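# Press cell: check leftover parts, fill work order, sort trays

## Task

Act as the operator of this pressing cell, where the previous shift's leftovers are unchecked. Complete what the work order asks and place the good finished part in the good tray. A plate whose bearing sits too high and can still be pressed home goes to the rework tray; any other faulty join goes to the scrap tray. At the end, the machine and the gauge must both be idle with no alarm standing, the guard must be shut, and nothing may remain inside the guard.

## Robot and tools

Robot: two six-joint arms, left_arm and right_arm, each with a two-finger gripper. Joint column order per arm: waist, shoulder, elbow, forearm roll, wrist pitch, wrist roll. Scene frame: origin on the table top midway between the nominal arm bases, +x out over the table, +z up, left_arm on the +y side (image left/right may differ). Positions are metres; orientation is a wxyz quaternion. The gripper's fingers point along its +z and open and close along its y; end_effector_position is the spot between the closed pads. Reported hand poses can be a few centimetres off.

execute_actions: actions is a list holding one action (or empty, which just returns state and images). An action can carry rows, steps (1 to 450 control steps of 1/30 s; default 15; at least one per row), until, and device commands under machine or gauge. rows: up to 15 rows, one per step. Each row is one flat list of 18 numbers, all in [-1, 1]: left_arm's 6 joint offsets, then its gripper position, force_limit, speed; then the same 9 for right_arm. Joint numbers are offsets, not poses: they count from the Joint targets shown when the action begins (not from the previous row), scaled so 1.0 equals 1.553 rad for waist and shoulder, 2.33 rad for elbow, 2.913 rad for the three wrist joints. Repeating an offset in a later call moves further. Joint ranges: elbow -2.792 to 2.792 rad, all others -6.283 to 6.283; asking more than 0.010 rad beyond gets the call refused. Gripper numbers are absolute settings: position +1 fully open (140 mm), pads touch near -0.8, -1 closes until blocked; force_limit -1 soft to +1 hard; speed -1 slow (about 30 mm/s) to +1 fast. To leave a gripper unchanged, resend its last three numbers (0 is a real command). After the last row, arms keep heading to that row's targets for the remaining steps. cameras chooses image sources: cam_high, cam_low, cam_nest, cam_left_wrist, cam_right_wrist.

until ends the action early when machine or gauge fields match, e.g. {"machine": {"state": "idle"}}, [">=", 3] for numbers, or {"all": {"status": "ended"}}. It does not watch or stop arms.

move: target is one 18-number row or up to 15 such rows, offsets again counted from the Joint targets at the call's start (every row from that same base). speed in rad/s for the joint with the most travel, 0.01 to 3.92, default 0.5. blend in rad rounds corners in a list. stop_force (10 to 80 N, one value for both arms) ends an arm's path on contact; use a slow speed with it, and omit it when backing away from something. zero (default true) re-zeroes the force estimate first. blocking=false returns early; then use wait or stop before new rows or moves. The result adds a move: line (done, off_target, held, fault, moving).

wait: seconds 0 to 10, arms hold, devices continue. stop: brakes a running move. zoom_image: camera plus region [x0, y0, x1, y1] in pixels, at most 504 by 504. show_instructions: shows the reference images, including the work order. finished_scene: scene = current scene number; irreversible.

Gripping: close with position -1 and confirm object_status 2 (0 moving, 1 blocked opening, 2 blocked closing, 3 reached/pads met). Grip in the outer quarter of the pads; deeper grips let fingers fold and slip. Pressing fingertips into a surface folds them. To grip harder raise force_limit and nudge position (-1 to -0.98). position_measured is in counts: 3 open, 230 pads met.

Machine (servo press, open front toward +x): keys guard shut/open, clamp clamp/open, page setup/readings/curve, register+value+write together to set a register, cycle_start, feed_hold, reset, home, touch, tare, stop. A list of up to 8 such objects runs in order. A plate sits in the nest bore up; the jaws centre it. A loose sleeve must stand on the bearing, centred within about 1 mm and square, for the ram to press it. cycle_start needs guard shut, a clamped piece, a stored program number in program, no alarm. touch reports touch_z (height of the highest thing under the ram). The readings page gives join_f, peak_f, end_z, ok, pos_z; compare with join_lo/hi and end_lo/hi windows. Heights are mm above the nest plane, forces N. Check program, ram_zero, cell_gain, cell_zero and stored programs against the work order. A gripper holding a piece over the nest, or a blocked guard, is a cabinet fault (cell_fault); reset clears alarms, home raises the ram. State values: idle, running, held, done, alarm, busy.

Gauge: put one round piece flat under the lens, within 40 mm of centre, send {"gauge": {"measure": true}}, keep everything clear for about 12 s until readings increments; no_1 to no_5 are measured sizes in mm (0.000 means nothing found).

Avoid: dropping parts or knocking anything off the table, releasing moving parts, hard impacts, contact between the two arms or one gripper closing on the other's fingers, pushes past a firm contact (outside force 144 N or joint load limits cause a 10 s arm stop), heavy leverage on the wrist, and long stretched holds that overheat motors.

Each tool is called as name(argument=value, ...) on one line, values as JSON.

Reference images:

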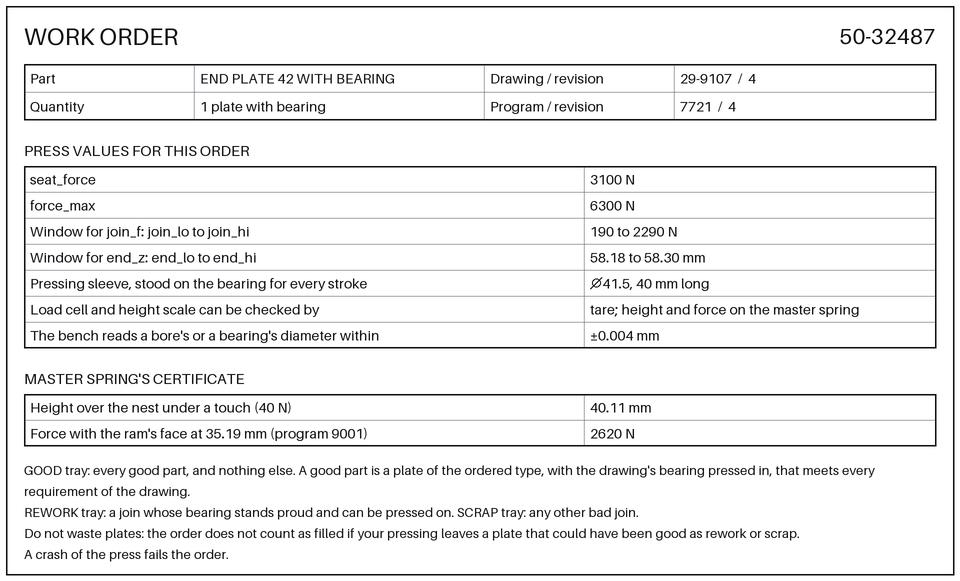

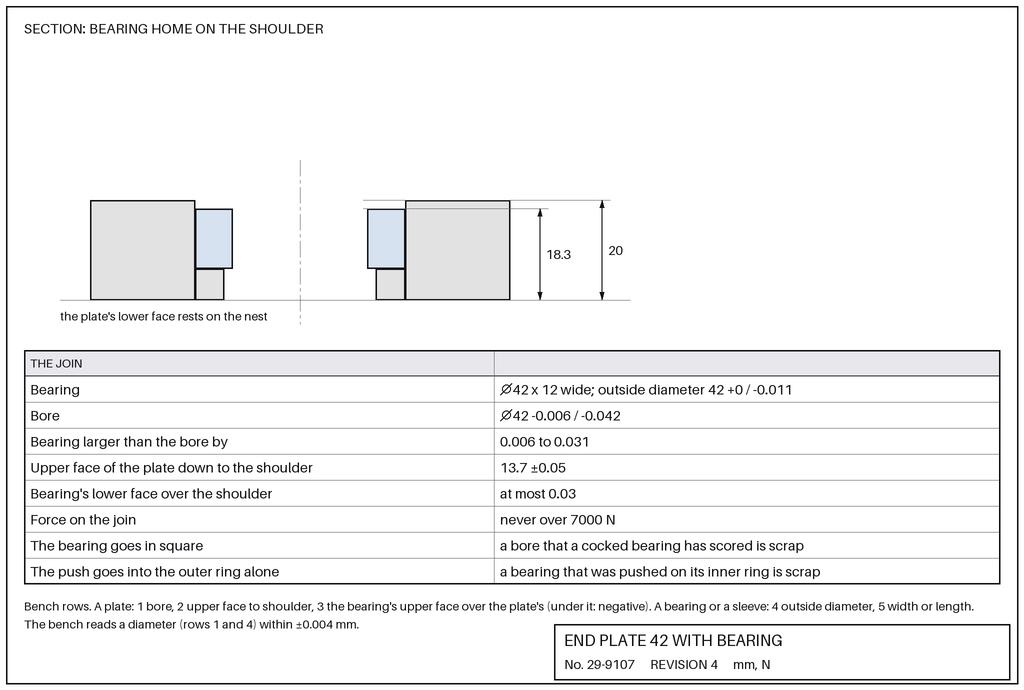

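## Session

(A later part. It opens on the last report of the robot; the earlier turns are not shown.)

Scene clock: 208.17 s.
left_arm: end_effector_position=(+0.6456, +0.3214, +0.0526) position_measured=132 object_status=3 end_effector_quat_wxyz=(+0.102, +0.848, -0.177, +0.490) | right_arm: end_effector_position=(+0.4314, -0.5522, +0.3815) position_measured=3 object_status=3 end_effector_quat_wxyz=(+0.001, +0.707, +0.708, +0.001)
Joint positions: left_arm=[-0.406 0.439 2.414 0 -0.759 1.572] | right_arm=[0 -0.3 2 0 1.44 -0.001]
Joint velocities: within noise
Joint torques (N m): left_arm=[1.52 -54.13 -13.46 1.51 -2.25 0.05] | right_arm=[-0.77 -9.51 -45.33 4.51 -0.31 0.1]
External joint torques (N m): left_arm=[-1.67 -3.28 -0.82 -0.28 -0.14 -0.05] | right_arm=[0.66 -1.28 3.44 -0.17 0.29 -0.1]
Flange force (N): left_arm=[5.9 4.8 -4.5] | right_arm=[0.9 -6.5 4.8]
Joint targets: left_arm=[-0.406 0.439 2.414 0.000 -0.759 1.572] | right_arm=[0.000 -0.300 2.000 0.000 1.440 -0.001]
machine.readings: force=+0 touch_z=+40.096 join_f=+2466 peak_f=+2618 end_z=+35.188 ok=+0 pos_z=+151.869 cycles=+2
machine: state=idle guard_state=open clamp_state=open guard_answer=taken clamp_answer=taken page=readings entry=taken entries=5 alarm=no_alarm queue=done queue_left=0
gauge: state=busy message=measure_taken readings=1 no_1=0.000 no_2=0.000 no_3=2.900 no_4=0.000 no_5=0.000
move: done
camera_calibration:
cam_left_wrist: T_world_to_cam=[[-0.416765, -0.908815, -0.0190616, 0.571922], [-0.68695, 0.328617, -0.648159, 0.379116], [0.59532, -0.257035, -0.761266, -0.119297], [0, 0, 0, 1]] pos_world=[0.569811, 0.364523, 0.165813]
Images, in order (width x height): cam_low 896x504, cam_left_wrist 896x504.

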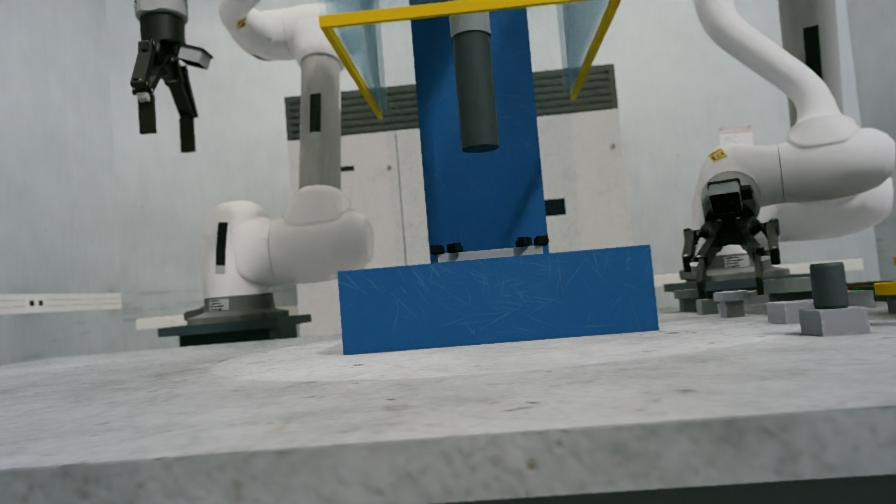

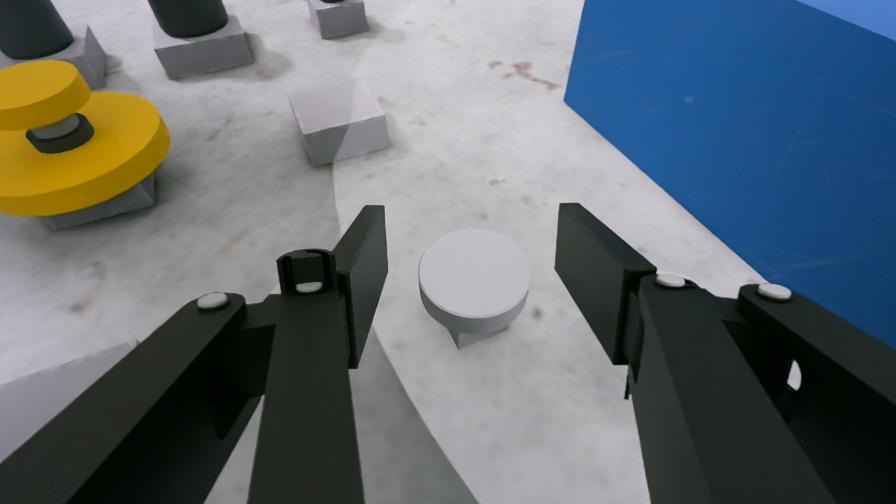

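move(target=[0,0.0036,0.0003,0,-0.0021,0,-0.03,0,0,0,0,0,0,0,0,1,1,1], speed=0.1, cameras=[])

execute_actions(actions=[{"rows":[[0,0,0,0,0,0,-1,-0.1,-1,0,0,0,0,0,0,1,1,1]],"steps":50}], cameras=["cam_left_wrist","cam_low"])

zoom_image(camera="cam_low", region=[640, 200, 840, 340])

Scene clock: 212.40 s.
left_arm: end_effector_position=(+0.6454, +0.3215, +0.0500) position_measured=132 object_status=3 end_effector_quat_wxyz=(+0.102, +0.848, -0.177, +0.489) | right_arm: end_effector_position=(+0.4314, -0.5522, +0.3815) position_measured=3 object_status=3 end_effector_quat_wxyz=(+0.001, +0.707, +0.708, +0.001)
Joint positions: left_arm=[-0.406 0.445 2.415 0 -0.765 1.572] | right_arm=[0 -0.3 2 0 1.44 -0.001]
Joint velocities: within noise
Joint torques (N m): left_arm=[1.35 -54.19 -13.25 1.55 -2.23 0.03] | right_arm=[-1.09 -9.78 -45.46 4.52 -0.34 0.13]
External joint torques (N m): left_arm=[-1.49 -3.63 -0.81 -0.35 -0.17 -0.04] | right_arm=[0.88 -0.4 3.69 -0.19 0.31 -0.13]
Flange force (N): left_arm=[6.5 4.6 -5.1] | right_arm=[1.5 -5.2 5.4]
Joint targets: left_arm=[-0.406 0.445 2.415 0.000 -0.765 1.572] | right_arm=[0.000 -0.300 2.000 0.000 1.440 -0.001]
machine.readings: force=+0 touch_z=+40.096 join_f=+2466 peak_f=+2618 end_z=+35.188 ok=+0 pos_z=+151.869 cycles=+2
machine: state=idle guard_state=open clamp_state=open guard_answer=taken clamp_answer=taken page=readings entry=taken entries=5 alarm=no_alarm queue=done queue_left=0
gauge: state=busy message=measure_taken readings=1 no_1=0.000 no_2=0.000 no_3=2.900 no_4=0.000 no_5=0.000
move: done
No camera images: "cameras" was empty.

Scene clock: 214.27 s.
left_arm: end_effector_position=(+0.6454, +0.3215, +0.0500) position_measured=168 object_status=2 end_effector_quat_wxyz=(+0.102, +0.848, -0.177, +0.489) | right_arm: end_effector_position=(+0.4314, -0.5522, +0.3815) position_measured=3 object_status=3 end_effector_quat_wxyz=(+0.001, +0.707, +0.708, +0.001)
Joint positions: left_arm=[-0.406 0.445 2.415 0 -0.765 1.572] | right_arm=[0 -0.3 2 0 1.44 -0.001]
Joint velocities: within noise
Joint torques (N m): left_arm=[1.05 -52.46 -12.87 1.46 -1.61 0.09] | right_arm=[-0.7 -9.3 -45.55 4.51 -0.39 0.14]
External joint torques (N m): left_arm=[-1.24 -5.04 -1.15 -0.27 -0.78 -0.09] | right_arm=[0.62 -1.69 3.57 -0.16 0.36 -0.14]
Flange force (N): left_arm=[7.5 3.8 -6.9] | right_arm=[0.6 -7.4 4.8]
Joint targets: left_arm=[-0.406 0.445 2.415 0.000 -0.765 1.572] | right_arm=[0.000 -0.300 2.000 0.000 1.440 -0.001]
machine.readings: force=+0 touch_z=+40.096 join_f=+2466 peak_f=+2618 end_z=+35.188 ok=+0 pos_z=+151.869 cycles=+2
machine: state=idle guard_state=open clamp_state=open guard_answer=taken clamp_answer=taken page=readings entry=taken entries=5 alarm=no_alarm queue=done queue_left=0
gauge: message=measure_taken readings=2 no_1=41.976 no_2=13.699 no_3=0.000 no_4=0.000 no_5=0.000
camera_calibration:
cam_left_wrist: T_world_to_cam=[[-0.416827, -0.908786, -0.0190623, 0.571905], [-0.687008, 0.328699, -0.648057, 0.377247], [0.595211, -0.257031, -0.761354, -0.121057], [0, 0, 0, 1]] pos_world=[0.569611, 0.364623, 0.163213]
Images, in order (width x height): cam_low 896x504, cam_left_wrist 896x504.

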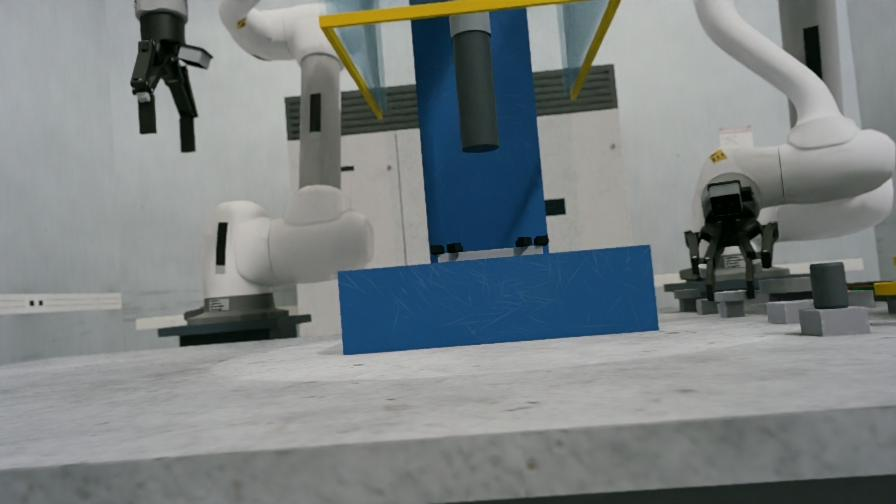

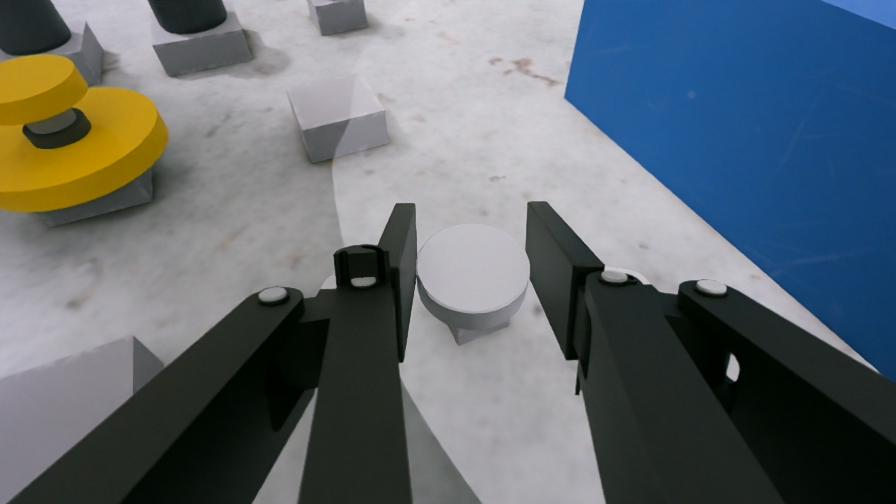

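Scaled by 2.520.

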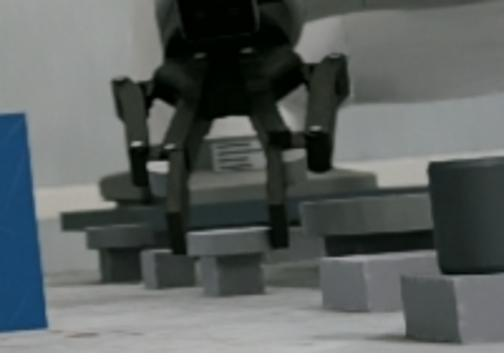

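execute_actions(actions=[{"rows":[[0,0,0,0,0,0,-0.03,-0.1,-1,0,0,0,0,0,0,1,1,1]],"steps":30}], cameras=[])

move(target=[[0,-0.2048,-0.0253,0,0.1294,0,-0.03,-0.1,-1,0,0,0,0,0,0,1,1,1],[0.3632,-0.0578,-0.2163,0,0.2036,0,0.3,0,-0.5,0,0,0,0,0,0,1,1,1],[0.3632,0.1114,-0.1837,0,0.0869,0,0.3,0,-0.5,0,0,0,0,0,0,1,1,1]], speed=[0.3,0.7,0.2], blend=[0.05,0,0], cameras=["cam_left_wrist"])

execute_actions(actions=[{"rows":[[0,0,0,0,0,0,-1,0,-1,0,0,0,0,0,0,1,1,1]],"steps":36}], cameras=["cam_left_wrist"])

Scene clock: 216.87 s.
left_arm: end_effector_position=(+0.6454, +0.3215, +0.0500) position_measured=132 object_status=3 end_effector_quat_wxyz=(+0.102, +0.848, -0.177, +0.489) | right_arm: end_effector_position=(+0.4314, -0.5522, +0.3815) position_measured=3 object_status=3 end_effector_quat_wxyz=(+0.001, +0.707, +0.708, +0.001)
Joint positions: left_arm=[-0.406 0.445 2.415 0 -0.765 1.572] | right_arm=[0 -0.3 2 0 1.44 -0.001]
Joint velocities: within noise
Joint torques (N m): left_arm=[1.05 -54.1 -13.23 1.48 -2.27 0.12] | right_arm=[-0.58 -9.12 -45.51 4.45 -0.34 0.19]
External joint torques (N m): left_arm=[-1.18 -3.82 -0.91 -0.28 -0.13 -0.12] | right_arm=[0.51 -1.89 3.58 -0.1 0.32 -0.19]
Flange force (N): left_arm=[7.0 3.6 -5.3] | right_arm=[0.2 -7.7 4.9]
Joint targets: left_arm=[-0.406 0.445 2.415 0.000 -0.765 1.572] | right_arm=[0.000 -0.300 2.000 0.000 1.440 -0.001]
machine.readings: force=+0 touch_z=+40.096 join_f=+2466 peak_f=+2618 end_z=+35.188 ok=+0 pos_z=+151.869 cycles=+2
machine: state=idle guard_state=open clamp_state=open guard_answer=taken clamp_answer=taken page=readings entry=taken entries=5 alarm=no_alarm queue=done queue_left=0
gauge: message=measure_taken readings=2 no_1=41.976 no_2=13.699 no_3=0.000 no_4=0.000 no_5=0.000
No camera images: "cameras" was empty.

Scene clock: 221.97 s.
left_arm: end_effector_position=(+0.8975, +0.7503, +0.0528) position_measured=91 object_status=3 end_effector_quat_wxyz=(-0.039, +0.863, +0.066, +0.499) | right_arm: end_effector_position=(+0.4314, -0.5522, +0.3815) position_measured=3 object_status=3 end_effector_quat_wxyz=(+0.001, +0.707, +0.708, +0.001)
Joint positions: left_arm=[0.158 0.618 1.987 0 -0.512 1.572] | right_arm=[0 -0.3 2 0 1.44 -0.001]
Joint velocities: within noise
Joint torques (N m): left_arm=[1.12 -78.71 -23.08 2.43 -2.23 0.08] | right_arm=[-1.01 -9.72 -45.54 4.49 -0.28 0.15]
External joint torques (N m): left_arm=[-1.36 -4.35 -0.7 -0.23 -0.17 -0.08] | right_arm=[0.85 -0.9 3.59 -0.15 0.25 -0.14]
Flange force (N): left_arm=[4.2 2.8 -5.5] | right_arm=[1.4 -6.0 5.2]
Joint targets: left_arm=[0.158 0.618 1.987 0.000 -0.512 1.572] | right_arm=[0.000 -0.300 2.000 0.000 1.440 -0.001]
machine.readings: force=+0 touch_z=+40.096 join_f=+2466 peak_f=+2618 end_z=+35.188 ok=+0 pos_z=+151.869 cycles=+2
machine: state=idle guard_state=open clamp_state=open guard_answer=taken clamp_answer=taken page=readings entry=taken entries=5 alarm=no_alarm queue=done queue_left=0
gauge: message=measure_taken readings=2 no_1=41.976 no_2=13.699 no_3=0.000 no_4=0.000 no_5=0.000
move: done
camera_calibration:
cam_left_wrist: T_world_to_cam=[[0.133788, -0.990827, -0.0190653, 0.634032], [-0.75515, -0.0894696, -0.649418, 0.786294], [0.641755, 0.101282, -0.760192, -0.469362], [0, 0, 0, 1]] pos_world=[0.810159, 0.746103, 0.165916]
Images, in order (width x height): cam_left_wrist 896x504.

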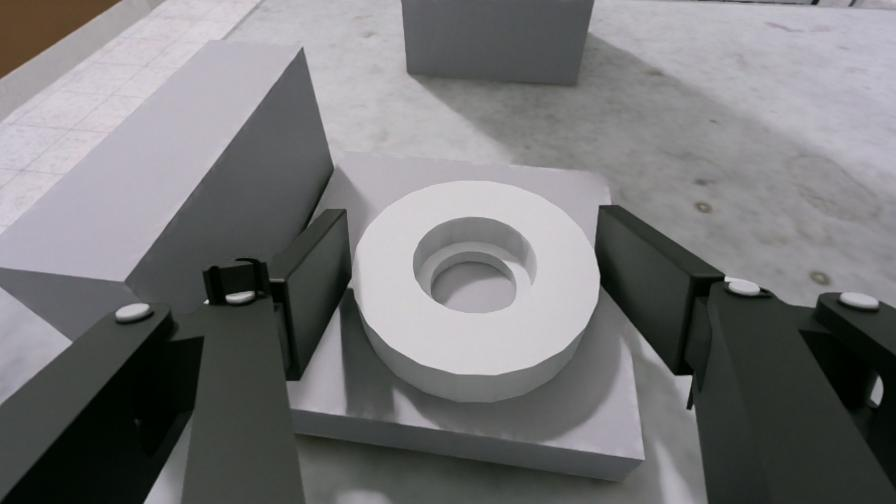

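Scene clock: 223.37 s.
left_arm: end_effector_position=(+0.8975, +0.7503, +0.0529) position_measured=105 object_status=2 end_effector_quat_wxyz=(-0.039, +0.863, +0.066, +0.499) | right_arm: end_effector_position=(+0.4314, -0.5522, +0.3815) position_measured=3 object_status=3 end_effector_quat_wxyz=(+0.001, +0.707, +0.708, +0.001)
Joint positions: left_arm=[0.158 0.618 1.987 0 -0.512 1.572] | right_arm=[0 -0.3 2 0 1.44 -0.001]
Joint velocities: within noise
Joint torques (N m): left_arm=[0.93 -76.59 -22.54 2.57 -1.8 0.17] | right_arm=[-0.99 -9.79 -45.52 4.53 -0.33 0.16]
External joint torques (N m): left_arm=[-1.21 -6.07 -1.19 -0.38 -0.59 -0.17] | right_arm=[0.86 -0.92 3.57 -0.18 0.31 -0.16]
Flange force (N): left_arm=[5.4 2.8 -7.4] | right_arm=[1.3 -6.0 5.1]
Joint targets: left_arm=[0.158 0.618 1.987 0.000 -0.512 1.572] | right_arm=[0.000 -0.300 2.000 0.000 1.440 -0.001]
machine.readings: force=+0 touch_z=+40.096 join_f=+2466 peak_f=+2618 end_z=+35.188 ok=+0 pos_z=+151.869 cycles=+2
machine: state=idle guard_state=open clamp_state=open guard_answer=taken clamp_answer=taken page=readings entry=taken entries=5 alarm=no_alarm queue=done queue_left=0
gauge: message=measure_taken readings=2 no_1=41.976 no_2=13.699 no_3=0.000 no_4=0.000 no_5=0.000
camera_calibration:
cam_left_wrist: T_world_to_cam=[[0.133793, -0.990826, -0.0190466, 0.634014], [-0.755058, -0.0894707, -0.649525, 0.786379], [0.641862, 0.101283, -0.760102, -0.469453], [0, 0, 0, 1]] pos_world=[0.810259, 0.746103, 0.166017]
Images, in order (width x height): cam_left_wrist 896x504.

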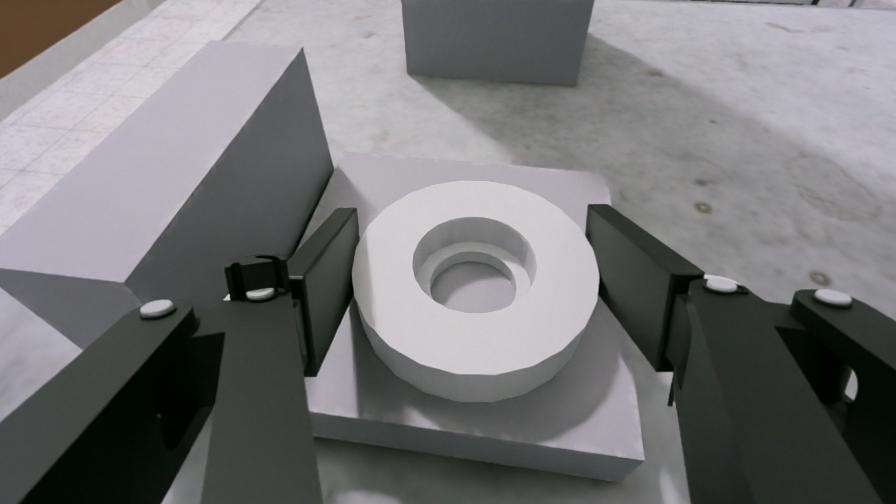

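move(target=[[0,-0.1692,-0.0326,0,0.1168,0,-1,0,-1,0,0,0,0,0,0,1,1,1],[-0.1216,-0.2943,-0.0749,-0.3748,0.6386,0.6555,-1,0,-1,0,0,0,0,0,0,1,1,1],[-0.2993,-0.1406,-0.0099,-0.4717,0.5193,0.7627,-1,0,-1,0,0,0,0,0,0,1,1,1],[-0.4001,-0.0939,-0.0453,-0.5033,0.4823,0.7517,-1,0,-1,0,0,0,0,0,0,1,1,1],[-0.4001,-0.0686,-0.0394,-0.5180,0.4808,0.7749,-1,0,-1,0,0,0,0,0,0,1,1,1]], speed=[0.3,0.8,0.5,0.25,0.1], blend=[0.05,0.1,0.03,0.02,0], cameras=["cam_left_wrist"])

move(target=[0,0.0099,0.0019,-0.0054,-0.0003,0.0086,-1,0,-1,0,0,0,0,0,0,1,1,1], speed=0.02, stop_force=15, cameras=["cam_left_wrist","cam_nest"])

Scene clock: 231.07 s.
left_arm: end_effector_position=(+0.6001, +0.0101, +0.1537) position_measured=105 object_status=2 end_effector_quat_wxyz=(+0.354, +0.611, -0.614, +0.353) | right_arm: end_effector_position=(+0.4314, -0.5522, +0.3815) position_measured=3 object_status=3 end_effector_quat_wxyz=(+0.001, +0.707, +0.708, +0.001)
Joint positions: left_arm=[-0.464 0.511 1.895 -1.509 0.889 3.829] | right_arm=[0 -0.3 2 0 1.44 -0.001]
Joint velocities: within noise
Joint torques (N m): left_arm=[1.49 -73.53 -26.66 -1.33 2.25 0.08] | right_arm=[-1.08 -9.77 -45.52 4.5 -0.28 0.12]
External joint torques (N m): left_arm=[-1.6 -2.09 0.88 0.08 -0.75 -0.08] | right_arm=[0.88 -0.57 3.62 -0.17 0.25 -0.12]
Flange force (N): left_arm=[2.7 5.1 -0.3] | right_arm=[1.6 -5.4 5.4]
Joint targets: left_arm=[-0.464 0.511 1.895 -1.509 0.889 3.829] | right_arm=[0.000 -0.300 2.000 0.000 1.440 -0.001]
machine.readings: force=+0 touch_z=+40.096 join_f=+2466 peak_f=+2618 end_z=+35.188 ok=+0 pos_z=+151.869 cycles=+2
machine: state=idle guard_state=open clamp_state=open guard_answer=taken clamp_answer=taken page=readings entry=taken entries=5 alarm=no_alarm queue=done queue_left=0
gauge: message=measure_taken readings=2 no_1=41.976 no_2=13.699 no_3=0.000 no_4=0.000 no_5=0.000
move: done
camera_calibration:
cam_left_wrist: T_world_to_cam=[[-0.999556, 0.0234321, -0.0184081, 0.612149], [0.0297738, 0.76049, -0.648667, 0.081378], [-0.00120045, -0.648927, -0.76085, 0.266621], [0, 0, 0, 1]] pos_world=[0.609775, 0.0967862, 0.266914]
Images, in order (width x height): cam_left_wrist 896x504.

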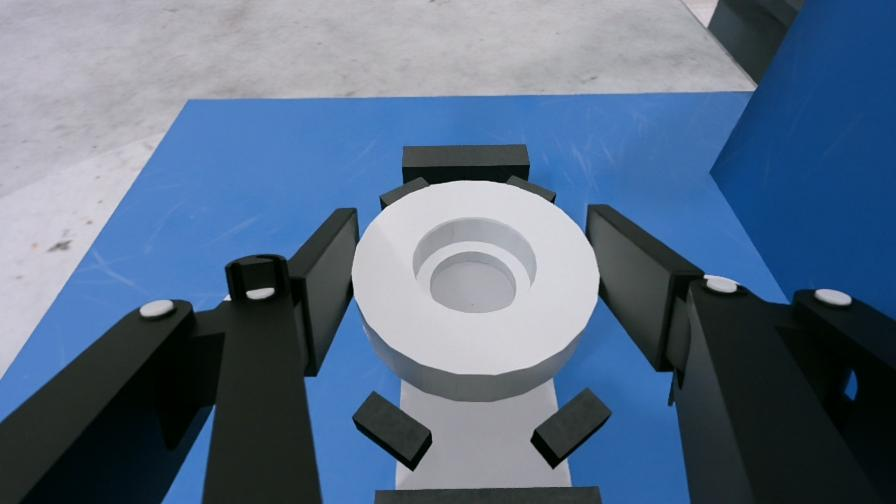

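Scene clock: 232.40 s.
left_arm: end_effector_position=(+0.6001, +0.0100, +0.1465) position_measured=105 object_status=2 end_effector_quat_wxyz=(+0.355, +0.611, -0.614, +0.353) | right_arm: end_effector_position=(+0.4314, -0.5522, +0.3815) position_measured=3 object_status=3 end_effector_quat_wxyz=(+0.001, +0.707, +0.708, +0.001)
Joint positions: left_arm=[-0.464 0.52 1.897 -1.519 0.888 3.844] | right_arm=[0 -0.3 2 0 1.44 -0.001]
Joint velocities: within noise
Joint torques (N m): left_arm=[-4.7 -55.95 -21.49 0.08 -2.5 0.29] | right_arm=[-0.67 -9.58 -45.55 4.45 -0.3 0.15]
External joint torques (N m): left_arm=[4.58 -20.32 -3.99 -1.35 4.03 -0.29] | right_arm=[0.58 -1.27 3.63 -0.1 0.28 -0.15]
Flange force (N): left_arm=[15.8 9.8 -25.7] | right_arm=[0.5 -6.7 5.2]
Joint targets: left_arm=[-0.464 0.520 1.897 -1.519 0.888 3.844] | right_arm=[0.000 -0.300 2.000 0.000 1.440 -0.001]
machine.readings: force=+0 touch_z=+40.096 join_f=+2466 peak_f=+2618 end_z=+35.188 ok=+0 pos_z=+151.869 cycles=+2
machine: state=idle guard_state=open clamp_state=open guard_answer=taken clamp_answer=taken page=readings entry=taken entries=5 alarm=no_alarm queue=done queue_left=0
gauge: message=measure_taken readings=2 no_1=41.976 no_2=13.699 no_3=0.000 no_4=0.000 no_5=0.000
move: contact (left_arm)
camera_calibration:
cam_left_wrist: T_world_to_cam=[[-0.999553, 0.0235022, -0.0184787, 0.612124], [0.0298726, 0.760305, -0.648879, 0.0766528], [-0.00120071, -0.649141, -0.760667, 0.261041], [0, 0, 0, 1]] pos_world=[0.609874, 0.0967865, 0.259615]
Images, in order (width x height): cam_nest 896x504, cam_left_wrist 896x504.

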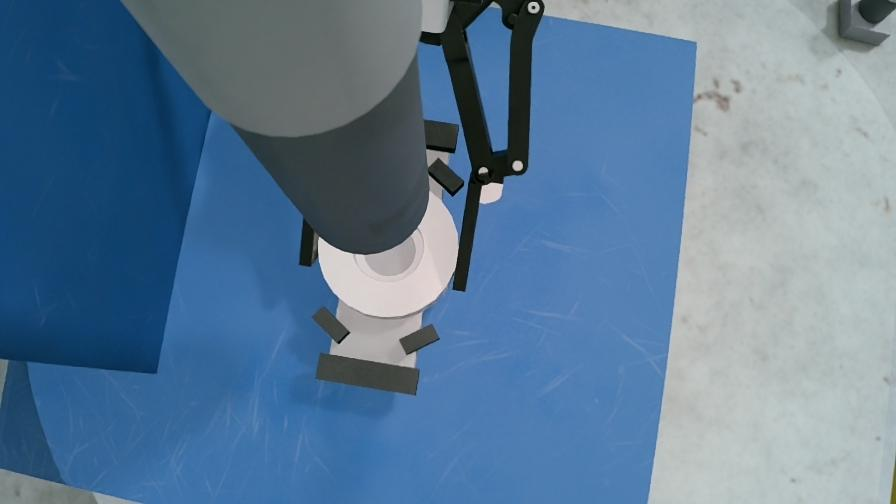

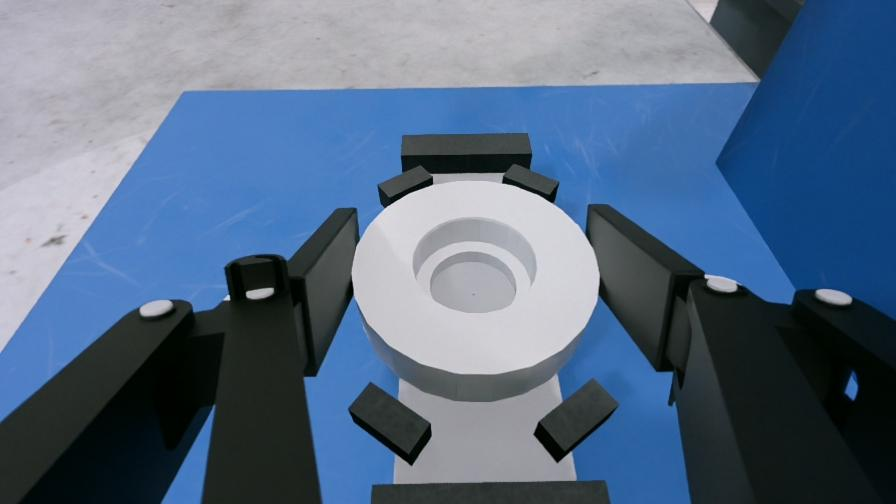

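execute_actions(actions=[{"rows":[[0,0,0,0,0,0,0.4,0,-1,0,0,0,0,0,0,1,1,1]],"steps":36}], cameras=[])

move(target=[[0,-0.0308,-0.0067,0.0181,0.0017,-0.0283,0.4,0,-1,0,0,0,0,0,0,1,1,1],[0.1012,-0.0775,0.0287,0.0498,0.0387,-0.0172,0.4,0,-1,0,0,0,0,0,0,1,1,1],[0.2789,-0.2312,-0.0363,0.1466,0.1580,-0.1244,0.4,0,-1,0,0,0,0,0,0,1,1,1],[0.0373,-0.2531,0.1970,0.5215,-0.4380,-0.7800,-0.03,0,-0.5,0,0,0,0,0,0,1,1,1]], speed=[0.1,0.3,0.5,0.9], blend=[0.02,0.05,0.1,0], cameras=["cam_left_wrist"])

execute_actions(actions=[{"machine":{"clamp":"clamp"},"steps":5}], cameras=[])

move(target=[0,0.2048,0.0253,0,-0.1294,0,-0.03,0,-0.5,0,0,0,0,0,0,1,1,1], speed=0.2, cameras=["cam_left_wrist","cam_nest"])

execute_actions(actions=[{"rows":[[0,0,0,0,0,0,-1,-0.1,-1,0,0,0,0,0,0,1,1,1]],"steps":50}], cameras=["cam_left_wrist"])

Scene clock: 235.57 s.
left_arm: end_effector_position=(+0.6001, +0.0100, +0.1464) position_measured=78 object_status=3 end_effector_quat_wxyz=(+0.355, +0.611, -0.614, +0.353) | right_arm: end_effector_position=(+0.4314, -0.5522, +0.3815) position_measured=3 object_status=3 end_effector_quat_wxyz=(+0.001, +0.707, +0.708, +0.001)
Joint positions: left_arm=[-0.464 0.521 1.897 -1.519 0.888 3.844] | right_arm=[0 -0.3 2 0 1.44 -0.001]
Joint velocities: within noise
Joint torques (N m): left_arm=[1.25 -72.32 -24.85 -0.95 1.77 0.11] | right_arm=[-1.12 -9.72 -45.66 4.47 -0.35 0.1]
External joint torques (N m): left_arm=[-1.36 -3.78 -0.55 -0.31 -0.24 -0.11] | right_arm=[1.07 -1.36 3.68 -0.11 0.33 -0.1]
Flange force (N): left_arm=[4.7 4.1 -1.5] | right_arm=[2.0 -6.9 5.1]
Joint targets: left_arm=[-0.464 0.520 1.897 -1.519 0.888 3.844] | right_arm=[0.000 -0.300 2.000 0.000 1.440 -0.001]
machine.readings: force=+0 touch_z=+40.096 join_f=+2466 peak_f=+2618 end_z=+35.188 ok=+0 pos_z=+151.869 cycles=+2
machine: state=idle guard_state=open clamp_state=open guard_answer=taken clamp_answer=taken page=readings entry=taken entries=5 alarm=no_alarm queue=done queue_left=0
gauge: message=measure_taken readings=2 no_1=41.976 no_2=13.699 no_3=0.000 no_4=0.000 no_5=0.000
No camera images: "cameras" was empty.

Scene clock: 240.80 s.
left_arm: end_effector_position=(+0.6435, +0.3227, +0.1993) position_measured=132 object_status=0 end_effector_quat_wxyz=(+0.101, +0.848, -0.177, +0.489) | right_arm: end_effector_position=(+0.4314, -0.5522, +0.3815) position_measured=3 object_status=3 end_effector_quat_wxyz=(+0.001, +0.707, +0.708, +0.001)
Joint positions: left_arm=[-0.406 0.127 2.357 0 -0.387 1.572] | right_arm=[0 -0.3 2 0 1.44 -0.001]
Joint velocities: within noise
Joint torques (N m): left_arm=[1.13 -37.15 -27.37 2.87 -2.19 0.04] | right_arm=[-0.95 -9.52 -45.62 4.48 -0.28 0.13]
External joint torques (N m): left_arm=[-1.29 -3.17 -0.37 -0.26 -0.19 -0.04] | right_arm=[0.85 -1.39 3.61 -0.13 0.26 -0.13]
Flange force (N): left_arm=[0.0 0.0 0.0] | right_arm=[1.3 -6.9 5.1]
Joint targets: left_arm=[-0.406 0.127 2.357 0.000 -0.387 1.572] | right_arm=[0.000 -0.300 2.000 0.000 1.440 -0.001]
machine.readings: force=+0 touch_z=+40.096 join_f=+2466 peak_f=+2618 end_z=+35.188 ok=+0 pos_z=+151.869 cycles=+2
machine: state=idle guard_state=open clamp_state=open guard_answer=taken clamp_answer=taken page=readings entry=taken entries=5 alarm=no_alarm queue=done queue_left=0
gauge: message=measure_taken readings=2 no_1=41.976 no_2=13.699 no_3=0.000 no_4=0.000 no_5=0.000
move: done
camera_calibration:
cam_left_wrist: T_world_to_cam=[[-0.41687, -0.908752, -0.0197243, 0.575173], [-0.687839, 0.329568, -0.646731, 0.472374], [0.594219, -0.256036, -0.762463, -0.00542338], [0, 0, 0, 1]] pos_world=[0.567913, 0.365621, 0.312709]
Images, in order (width x height): cam_left_wrist 896x504.

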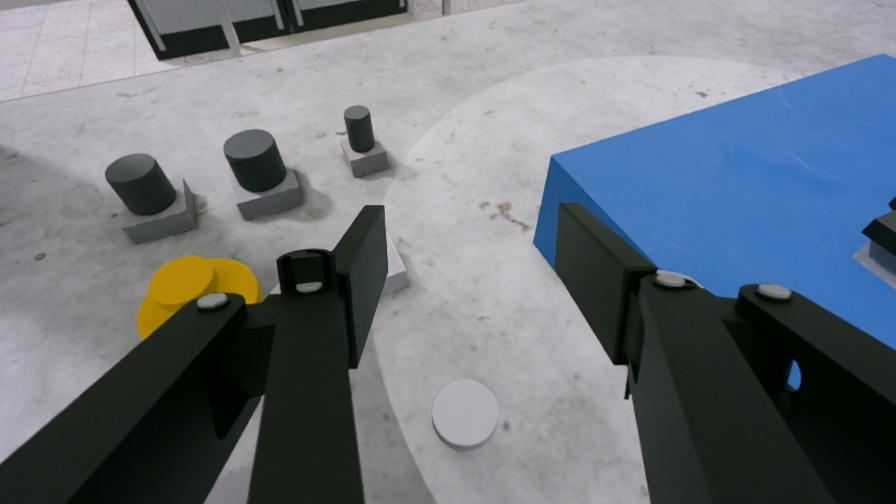

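Scene clock: 241.17 s.
left_arm: end_effector_position=(+0.6435, +0.3227, +0.1993) position_measured=132 object_status=3 end_effector_quat_wxyz=(+0.101, +0.848, -0.177, +0.489) | right_arm: end_effector_position=(+0.4314, -0.5522, +0.3815) position_measured=3 object_status=3 end_effector_quat_wxyz=(+0.001, +0.707, +0.708, +0.001)
Joint positions: left_arm=[-0.406 0.127 2.357 0 -0.387 1.572] | right_arm=[0 -0.3 2 0 1.44 -0.001]
Joint velocities: within noise
Joint torques (N m): left_arm=[1.49 -37.45 -27.34 2.87 -2.25 0.05] | right_arm=[-0.82 -9.73 -45.46 4.49 -0.28 0.09]
External joint torques (N m): left_arm=[-1.59 -3.19 -0.47 -0.26 -0.15 -0.05] | right_arm=[0.73 -1.16 3.47 -0.13 0.26 -0.09]
Flange force (N): left_arm=[0.0 0.0 0.0] | right_arm=[1.1 -6.3 5.0]
Joint targets: left_arm=[-0.406 0.127 2.357 0.000 -0.387 1.572] | right_arm=[0.000 -0.300 2.000 0.000 1.440 -0.001]
Tool commands: left_gripper/position=-0.03 left_gripper/force_limit=+0.0 left_gripper/speed=-0.5 right_gripper/position=+1.0 right_gripper/force_limit=+1.0 right_gripper/speed=+1.0
machine.readings: force=+0 touch_z=+40.096 join_f=+2466 peak_f=+2618 end_z=+35.188 ok=+0 pos_z=+151.869 cycles=+2
machine: state=idle guard_state=open clamp_state=between guard_answer=taken clamp_answer=taken page=readings entry=taken entries=5 alarm=no_alarm queue=running queue_left=0
gauge: message=measure_taken readings=2 no_1=41.976 no_2=13.699 no_3=0.000 no_4=0.000 no_5=0.000
No camera images: "cameras" was empty.

Scene clock: 243.37 s.
left_arm: end_effector_position=(+0.6448, +0.3221, +0.0490) position_measured=132 object_status=3 end_effector_quat_wxyz=(+0.101, +0.848, -0.177, +0.489) | right_arm: end_effector_position=(+0.4314, -0.5522, +0.3815) position_measured=3 object_status=3 end_effector_quat_wxyz=(+0.001, +0.707, +0.708, +0.001)
Joint positions: left_arm=[-0.406 0.445 2.416 0 -0.764 1.572] | right_arm=[0 -0.3 2 0 1.44 -0.001]
Joint velocities: within noise
Joint torques (N m): left_arm=[1.39 -54.22 -13.14 1.47 -2.21 0.06] | right_arm=[-0.7 -9.6 -45.61 4.52 -0.29 0.12]
External joint torques (N m): left_arm=[-1.49 -3.89 -0.9 -0.27 -0.19 -0.06] | right_arm=[0.6 -1.34 3.6 -0.16 0.26 -0.12]
Flange force (N): left_arm=[6.9 4.4 -5.4] | right_arm=[0.7 -6.8 5.1]
Joint targets: left_arm=[-0.406 0.445 2.416 0.000 -0.764 1.572] | right_arm=[0.000 -0.300 2.000 0.000 1.440 -0.001]
machine.readings: force=+0 touch_z=+40.096 join_f=+2466 peak_f=+2618 end_z=+35.188 ok=+0 pos_z=+151.869 cycles=+2
machine: state=idle guard_state=open clamp_state=clamped guard_answer=taken clamp_answer=taken page=readings entry=taken entries=5 alarm=no_alarm queue=done queue_left=0
gauge: message=measure_taken readings=2 no_1=41.976 no_2=13.699 no_3=0.000 no_4=0.000 no_5=0.000
move: done
camera_calibration:
cam_left_wrist: T_world_to_cam=[[-0.416894, -0.908743, -0.0196335, 0.572201], [-0.687976, 0.329584, -0.646578, 0.37631], [0.594044, -0.256047, -0.762595, -0.120823], [0, 0, 0, 1]] pos_world=[0.569213, 0.365021, 0.162409]
Images, in order (width x height): cam_nest 896x504, cam_left_wrist 896x504.

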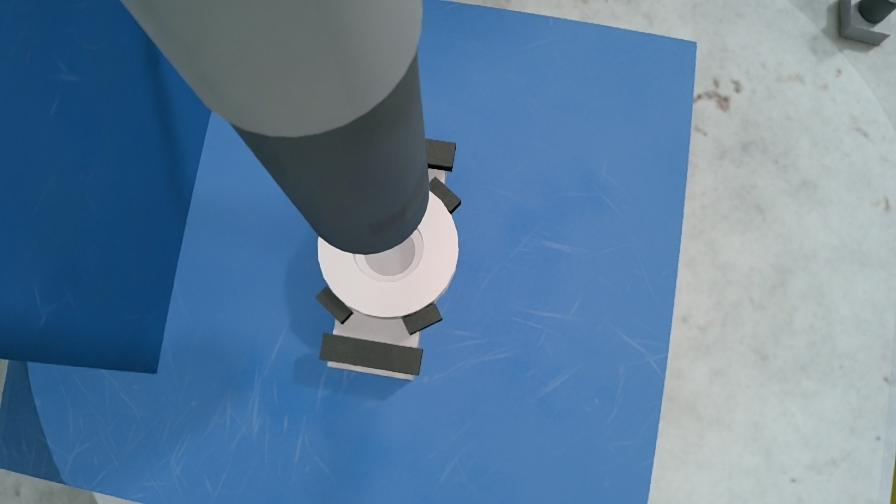

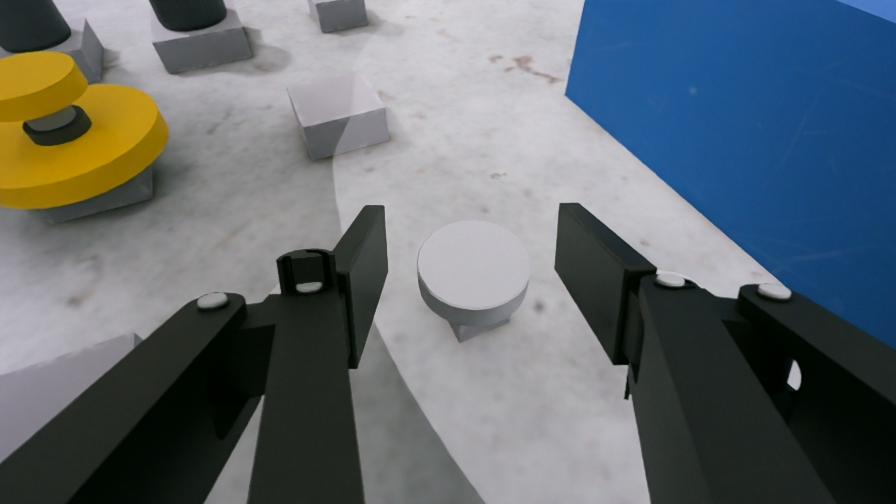

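Scene clock: 245.23 s.
left_arm: end_effector_position=(+0.6449, +0.3221, +0.0490) position_measured=168 object_status=2 end_effector_quat_wxyz=(+0.101, +0.848, -0.177, +0.489) | right_arm: end_effector_position=(+0.4314, -0.5522, +0.3815) position_measured=3 object_status=3 end_effector_quat_wxyz=(+0.001, +0.707, +0.708, +0.001)
Joint positions: left_arm=[-0.406 0.445 2.416 0 -0.764 1.572] | right_arm=[0 -0.3 2 0 1.44 -0.001]
Joint velocities: within noise
Joint torques (N m): left_arm=[1.15 -52.97 -12.99 1.48 -1.79 0.04] | right_arm=[-0.61 -9.42 -45.46 4.5 -0.4 0.14]
External joint torques (N m): left_arm=[-1.31 -4.73 -1 -0.29 -0.6 -0.04] | right_arm=[0.53 -1.61 3.5 -0.16 0.38 -0.14]
Flange force (N): left_arm=[7.3 4.1 -6.6] | right_arm=[0.4 -7.2 4.7]
Joint targets: left_arm=[-0.406 0.445 2.416 0.000 -0.764 1.572] | right_arm=[0.000 -0.300 2.000 0.000 1.440 -0.001]
machine.readings: force=+0 touch_z=+40.096 join_f=+2466 peak_f=+2618 end_z=+35.188 ok=+0 pos_z=+151.869 cycles=+2
machine: state=idle guard_state=open clamp_state=clamped guard_answer=taken clamp_answer=taken page=readings entry=taken entries=5 alarm=no_alarm queue=done queue_left=0
gauge: message=measure_taken readings=2 no_1=41.976 no_2=13.699 no_3=0.000 no_4=0.000 no_5=0.000
camera_calibration:
cam_left_wrist: T_world_to_cam=[[-0.416894, -0.908743, -0.0196335, 0.572201], [-0.687976, 0.329584, -0.646578, 0.37631], [0.594044, -0.256047, -0.762595, -0.120823], [0, 0, 0, 1]] pos_world=[0.569213, 0.365021, 0.162409]
Images, in order (width x height): cam_left_wrist 896x504.

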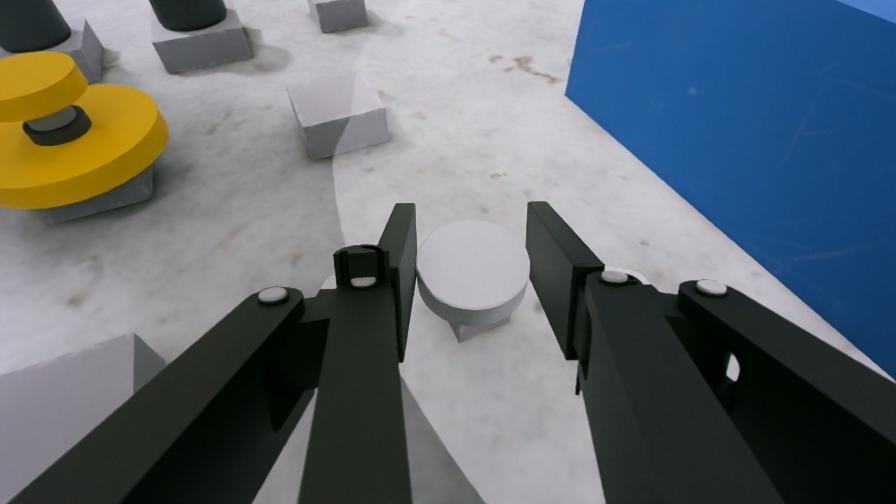

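move(target=[[0,-0.2048,-0.0257,0,0.1291,0,-1,-0.1,-1,0,0,0,0,0,0,1,1,1],[0.3632,-0.0578,-0.2167,0,0.2033,0,-1,-0.1,-1,0,0,0,0,0,0,1,1,1],[0.3632,0.1035,-0.1844,0,0.0914,0,-1,-0.1,-1,0,0,0,0,0,0,1,1,1]], speed=[0.3,0.7,0.25], blend=[0.05,0.05,0], cameras=["cam_left_wrist"])

move(target=[0,0.0147,0.0006,0,-0.0083,0,-1,-0.1,-1,0,0,0,0,0,0,1,1,1], speed=0.02, stop_force=12, cameras=["cam_left_wrist"])

Scene clock: 250.20 s.
left_arm: end_effector_position=(+0.8972, +0.7508, +0.0602) position_measured=168 object_status=2 end_effector_quat_wxyz=(-0.039, +0.863, +0.066, +0.499) | right_arm: end_effector_position=(+0.4314, -0.5522, +0.3815) position_measured=3 object_status=3 end_effector_quat_wxyz=(+0.001, +0.707, +0.708, +0.001)
Joint positions: left_arm=[0.159 0.606 1.986 0 -0.498 1.572] | right_arm=[0 -0.3 2 0 1.44 -0.001]
Joint velocities: within noise
Joint torques (N m): left_arm=[1.1 -78.51 -23.92 2.51 -2.47 0.06] | right_arm=[-0.71 -9.37 -45.49 4.51 -0.31 0.12]
External joint torques (N m): left_arm=[-1.4 -3.32 -0.11 -0.28 0.09 -0.06] | right_arm=[0.55 -1.21 3.54 -0.16 0.28 -0.12]
Flange force (N): left_arm=[3.1 3.0 -4.9] | right_arm=[0.6 -6.5 5.0]
Joint targets: left_arm=[0.159 0.606 1.986 0.000 -0.498 1.572] | right_arm=[0.000 -0.300 2.000 0.000 1.440 -0.001]
machine.readings: force=+0 touch_z=+40.096 join_f=+2466 peak_f=+2618 end_z=+35.188 ok=+0 pos_z=+151.869 cycles=+2
machine: state=idle guard_state=open clamp_state=clamped guard_answer=taken clamp_answer=taken page=readings entry=taken entries=5 alarm=no_alarm queue=done queue_left=0
gauge: message=measure_taken readings=2 no_1=41.976 no_2=13.699 no_3=0.000 no_4=0.000 no_5=0.000
move: done
camera_calibration:
cam_left_wrist: T_world_to_cam=[[0.133799, -0.990812, -0.0197305, 0.634778], [-0.756, -0.0891765, -0.648468, 0.791374], [0.640751, 0.10168, -0.760986, -0.463073], [0, 0, 0, 1]] pos_world=[0.810061, 0.746603, 0.173314]
Images, in order (width x height): cam_left_wrist 896x504.

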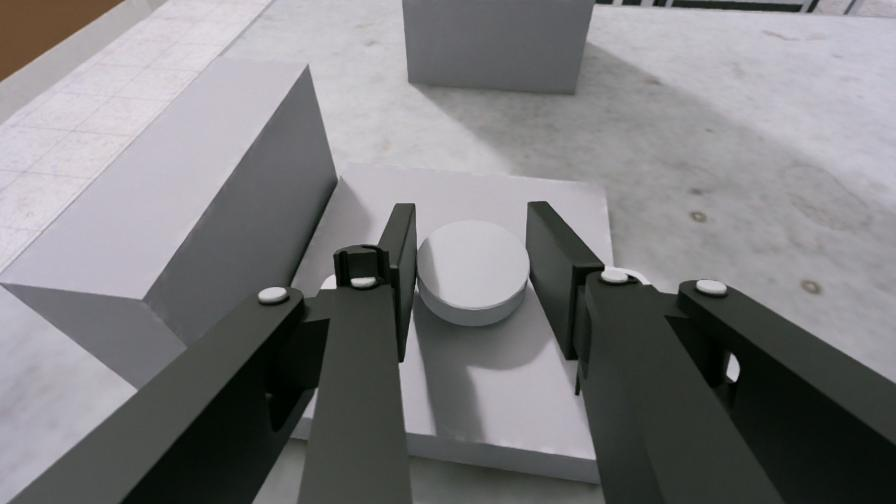

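Scene clock: 251.70 s.
left_arm: end_effector_position=(+0.8974, +0.7508, +0.0519) position_measured=168 object_status=2 end_effector_quat_wxyz=(-0.039, +0.863, +0.066, +0.499) | right_arm: end_effector_position=(+0.4314, -0.5522, +0.3815) position_measured=3 object_status=3 end_effector_quat_wxyz=(+0.001, +0.707, +0.708, +0.001)
Joint positions: left_arm=[0.159 0.619 1.987 0 -0.512 1.572] | right_arm=[0 -0.3 2 0 1.44 -0.001]
Joint velocities: within noise
Joint torques (N m): left_arm=[0.92 -61.62 -18.29 2.45 2.03 0.04] | right_arm=[-0.83 -9.32 -45.4 4.46 -0.36 0.2]
External joint torques (N m): left_arm=[-1.17 -21.17 -5.27 -0.27 -4.42 -0.04] | right_arm=[0.72 -1.49 3.42 -0.1 0.33 -0.2]
Flange force (N): left_arm=[15.4 3.2 -24.3] | right_arm=[0.8 -6.8 4.7]
Joint targets: left_arm=[0.159 0.619 1.987 0.000 -0.512 1.572] | right_arm=[0.000 -0.300 2.000 0.000 1.440 -0.001]
machine.readings: force=+0 touch_z=+40.096 join_f=+2466 peak_f=+2618 end_z=+35.188 ok=+0 pos_z=+151.869 cycles=+2
machine: state=idle guard_state=open clamp_state=clamped guard_answer=taken clamp_answer=taken page=readings entry=taken entries=5 alarm=no_alarm queue=done queue_left=0
gauge: message=measure_taken readings=2 no_1=41.976 no_2=13.699 no_3=0.000 no_4=0.000 no_5=0.000
move: contact (left_arm)
camera_calibration:
cam_left_wrist: T_world_to_cam=[[0.133796, -0.990811, -0.0197849, 0.63461], [-0.755591, -0.0890742, -0.648959, 0.785741], [0.641234, 0.101778, -0.760566, -0.469985], [0, 0, 0, 1]] pos_world=[0.81016, 0.746602, 0.165015]
Images, in order (width x height): cam_left_wrist 896x504.

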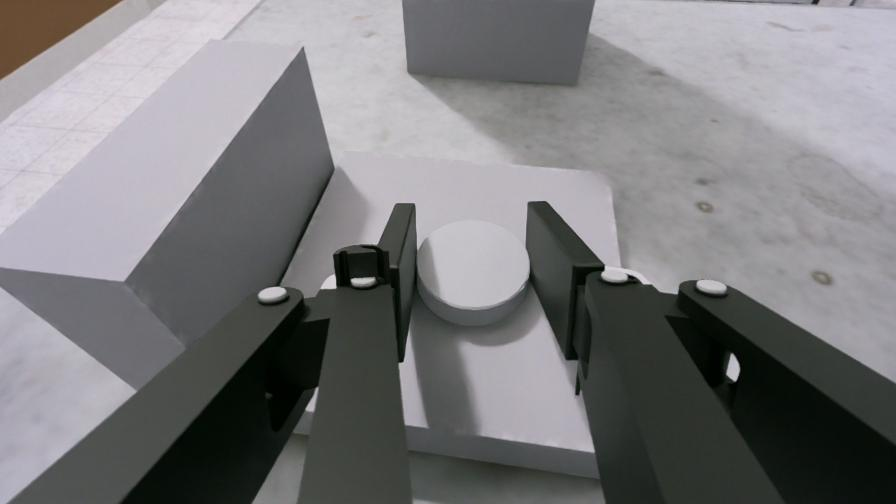

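execute_actions(actions=[{"rows":[[0,0,0,0,0,0,-0.03,-0.1,-1,0,0,0,0,0,0,1,1,1]],"steps":30}], cameras=[])

move(target=[[0,-0.1698,-0.0326,0,0.1168,0,-0.03,-0.1,-1,0,0,0,0,0,0,1,1,1],[-0.1,-0.3168,0.1584,0,0.0426,0,-0.03,-0.1,-1,0,0,0,0,0,0,1,1,1]], speed=[0.3,0.7], blend=[0.05,0], cameras=[])

execute_actions(actions=[{"gauge":{"measure":true},"steps":400,"until":{"gauge":{"readings":[">=",3]}}}], cameras=["cam_left_wrist"])

Scene clock: 255.70 s.
left_arm: end_effector_position=(+0.8974, +0.7508, +0.0519) position_measured=132 object_status=3 end_effector_quat_wxyz=(-0.039, +0.863, +0.066, +0.499) | right_arm: end_effector_position=(+0.4314, -0.5522, +0.3815) position_measured=3 object_status=3 end_effector_quat_wxyz=(+0.001, +0.707, +0.708, +0.001)
Joint positions: left_arm=[0.159 0.619 1.987 0 -0.512 1.572] | right_arm=[0 -0.3 2 0 1.44 -0.001]
Joint velocities: within noise
Joint torques (N m): left_arm=[1.31 -78.62 -22.91 2.43 -2.25 0.07] | right_arm=[-0.84 -9.32 -45.55 4.51 -0.33 0.09]
External joint torques (N m): left_arm=[-1.58 -4.35 -0.86 -0.24 -0.15 -0.07] | right_arm=[0.7 -1.32 3.61 -0.16 0.3 -0.09]
Flange force (N): left_arm=[4.4 3.1 -5.2] | right_arm=[1.0 -6.8 5.1]
Joint targets: left_arm=[0.159 0.619 1.987 0.000 -0.512 1.572] | right_arm=[0.000 -0.300 2.000 0.000 1.440 -0.001]
machine.readings: force=+0 touch_z=+40.096 join_f=+2466 peak_f=+2618 end_z=+35.188 ok=+0 pos_z=+151.869 cycles=+2
machine: state=idle guard_state=open clamp_state=clamped guard_answer=taken clamp_answer=taken page=readings entry=taken entries=5 alarm=no_alarm queue=done queue_left=0
gauge: message=measure_taken readings=2 no_1=41.976 no_2=13.699 no_3=0.000 no_4=0.000 no_5=0.000
No camera images: "cameras" was empty.

Scene clock: 257.87 s.
left_arm: end_effector_position=(+0.6892, +0.6070, +0.2003) position_measured=132 object_status=3 end_effector_quat_wxyz=(+0.000, +0.866, -0.001, +0.500) | right_arm: end_effector_position=(+0.4314, -0.5522, +0.3815) position_measured=3 object_status=3 end_effector_quat_wxyz=(+0.001, +0.707, +0.708, +0.001)
Joint positions: left_arm=[0.003 0.127 2.356 0 -0.388 1.572] | right_arm=[0 -0.3 2 0 1.44 -0.001]
Joint velocities: within noise
Joint torques (N m): left_arm=[1.4 -36.42 -27.13 2.89 -2.23 0.03] | right_arm=[-0.57 -9.29 -45.41 4.53 -0.33 0.12]
External joint torques (N m): left_arm=[-1.6 -3.96 -0.78 -0.27 -0.16 -0.03] | right_arm=[0.44 -1.3 3.61 -0.19 0.31 -0.12]
Flange force (N): left_arm=[0.0 0.0 0.0] | right_arm=[0.2 -6.7 5.1]
Joint targets: left_arm=[0.003 0.127 2.356 0.000 -0.388 1.572] | right_arm=[0.000 -0.300 2.000 0.000 1.440 -0.001]
machine.readings: force=+0 touch_z=+40.096 join_f=+2466 peak_f=+2618 end_z=+35.188 ok=+0 pos_z=+151.869 cycles=+2
machine: state=idle guard_state=open clamp_state=clamped guard_answer=taken clamp_answer=taken page=readings entry=taken entries=5 alarm=no_alarm queue=done queue_left=0
gauge: message=measure_taken readings=2 no_1=41.976 no_2=13.699 no_3=0.000 no_4=0.000 no_5=0.000
move: done
No camera images: "cameras" was empty.

Scene clock: 270.07 s.
left_arm: end_effector_position=(+0.6891, +0.6070, +0.2003) position_measured=132 object_status=3 end_effector_quat_wxyz=(+0.000, +0.866, -0.001, +0.500) | right_arm: end_effector_position=(+0.4314, -0.5522, +0.3815) position_measured=3 object_status=3 end_effector_quat_wxyz=(+0.001, +0.707, +0.708, +0.001)
Joint positions: left_arm=[0.003 0.127 2.356 0 -0.388 1.572] | right_arm=[0 -0.3 2 0 1.44 -0.001]
Joint velocities: within noise
Joint torques (N m): left_arm=[1.49 -37.3 -27.44 2.88 -2.25 0.07] | right_arm=[-0.51 -9.57 -45.39 4.49 -0.35 0.12]
External joint torques (N m): left_arm=[-1.7 -2.98 -0.38 -0.26 -0.13 -0.07] | right_arm=[0.39 -1.28 3.4 -0.14 0.33 -0.12]
Flange force (N): left_arm=[0.0 0.0 0.0] | right_arm=[0.1 -6.5 4.7]
Joint targets: left_arm=[0.003 0.127 2.356 0.000 -0.388 1.572] | right_arm=[0.000 -0.300 2.000 0.000 1.440 -0.001]
Tool commands: left_gripper/position=-0.03 left_gripper/force_limit=-0.1 left_gripper/speed=-1.0 right_gripper/position=+1.0 right_gripper/force_limit=+1.0 right_gripper/speed=+1.0
machine.readings: force=+0 touch_z=+40.096 join_f=+2466 peak_f=+2618 end_z=+35.188 ok=+0 pos_z=+151.869 cycles=+2
machine: state=idle guard_state=open clamp_state=clamped guard_answer=taken clamp_answer=taken page=readings entry=taken entries=5 alarm=no_alarm queue=done queue_left=0
gauge: message=measure_taken readings=3 no_1=0.000 no_2=0.000 no_3=0.000 no_4=41.996 no_5=12.003
camera_calibration:
cam_left_wrist: T_world_to_cam=[[-0.0210749, -0.999582, -0.019791, 0.635023], [-0.760976, 0.0288769, -0.648137, 0.643888], [0.648438, 0.00140105, -0.761267, -0.152749], [0, 0, 0, 1]] pos_world=[0.602414, 0.616378, 0.313613]
Images, in order (width x height): cam_left_wrist 896x504.

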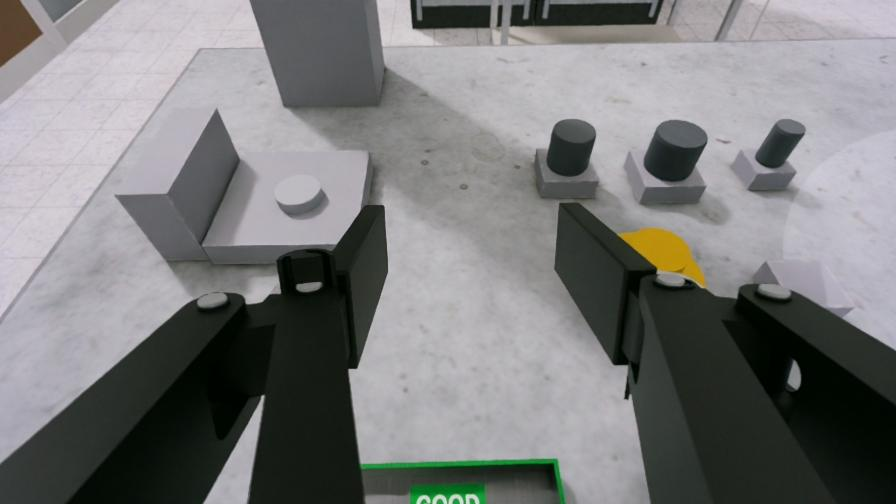

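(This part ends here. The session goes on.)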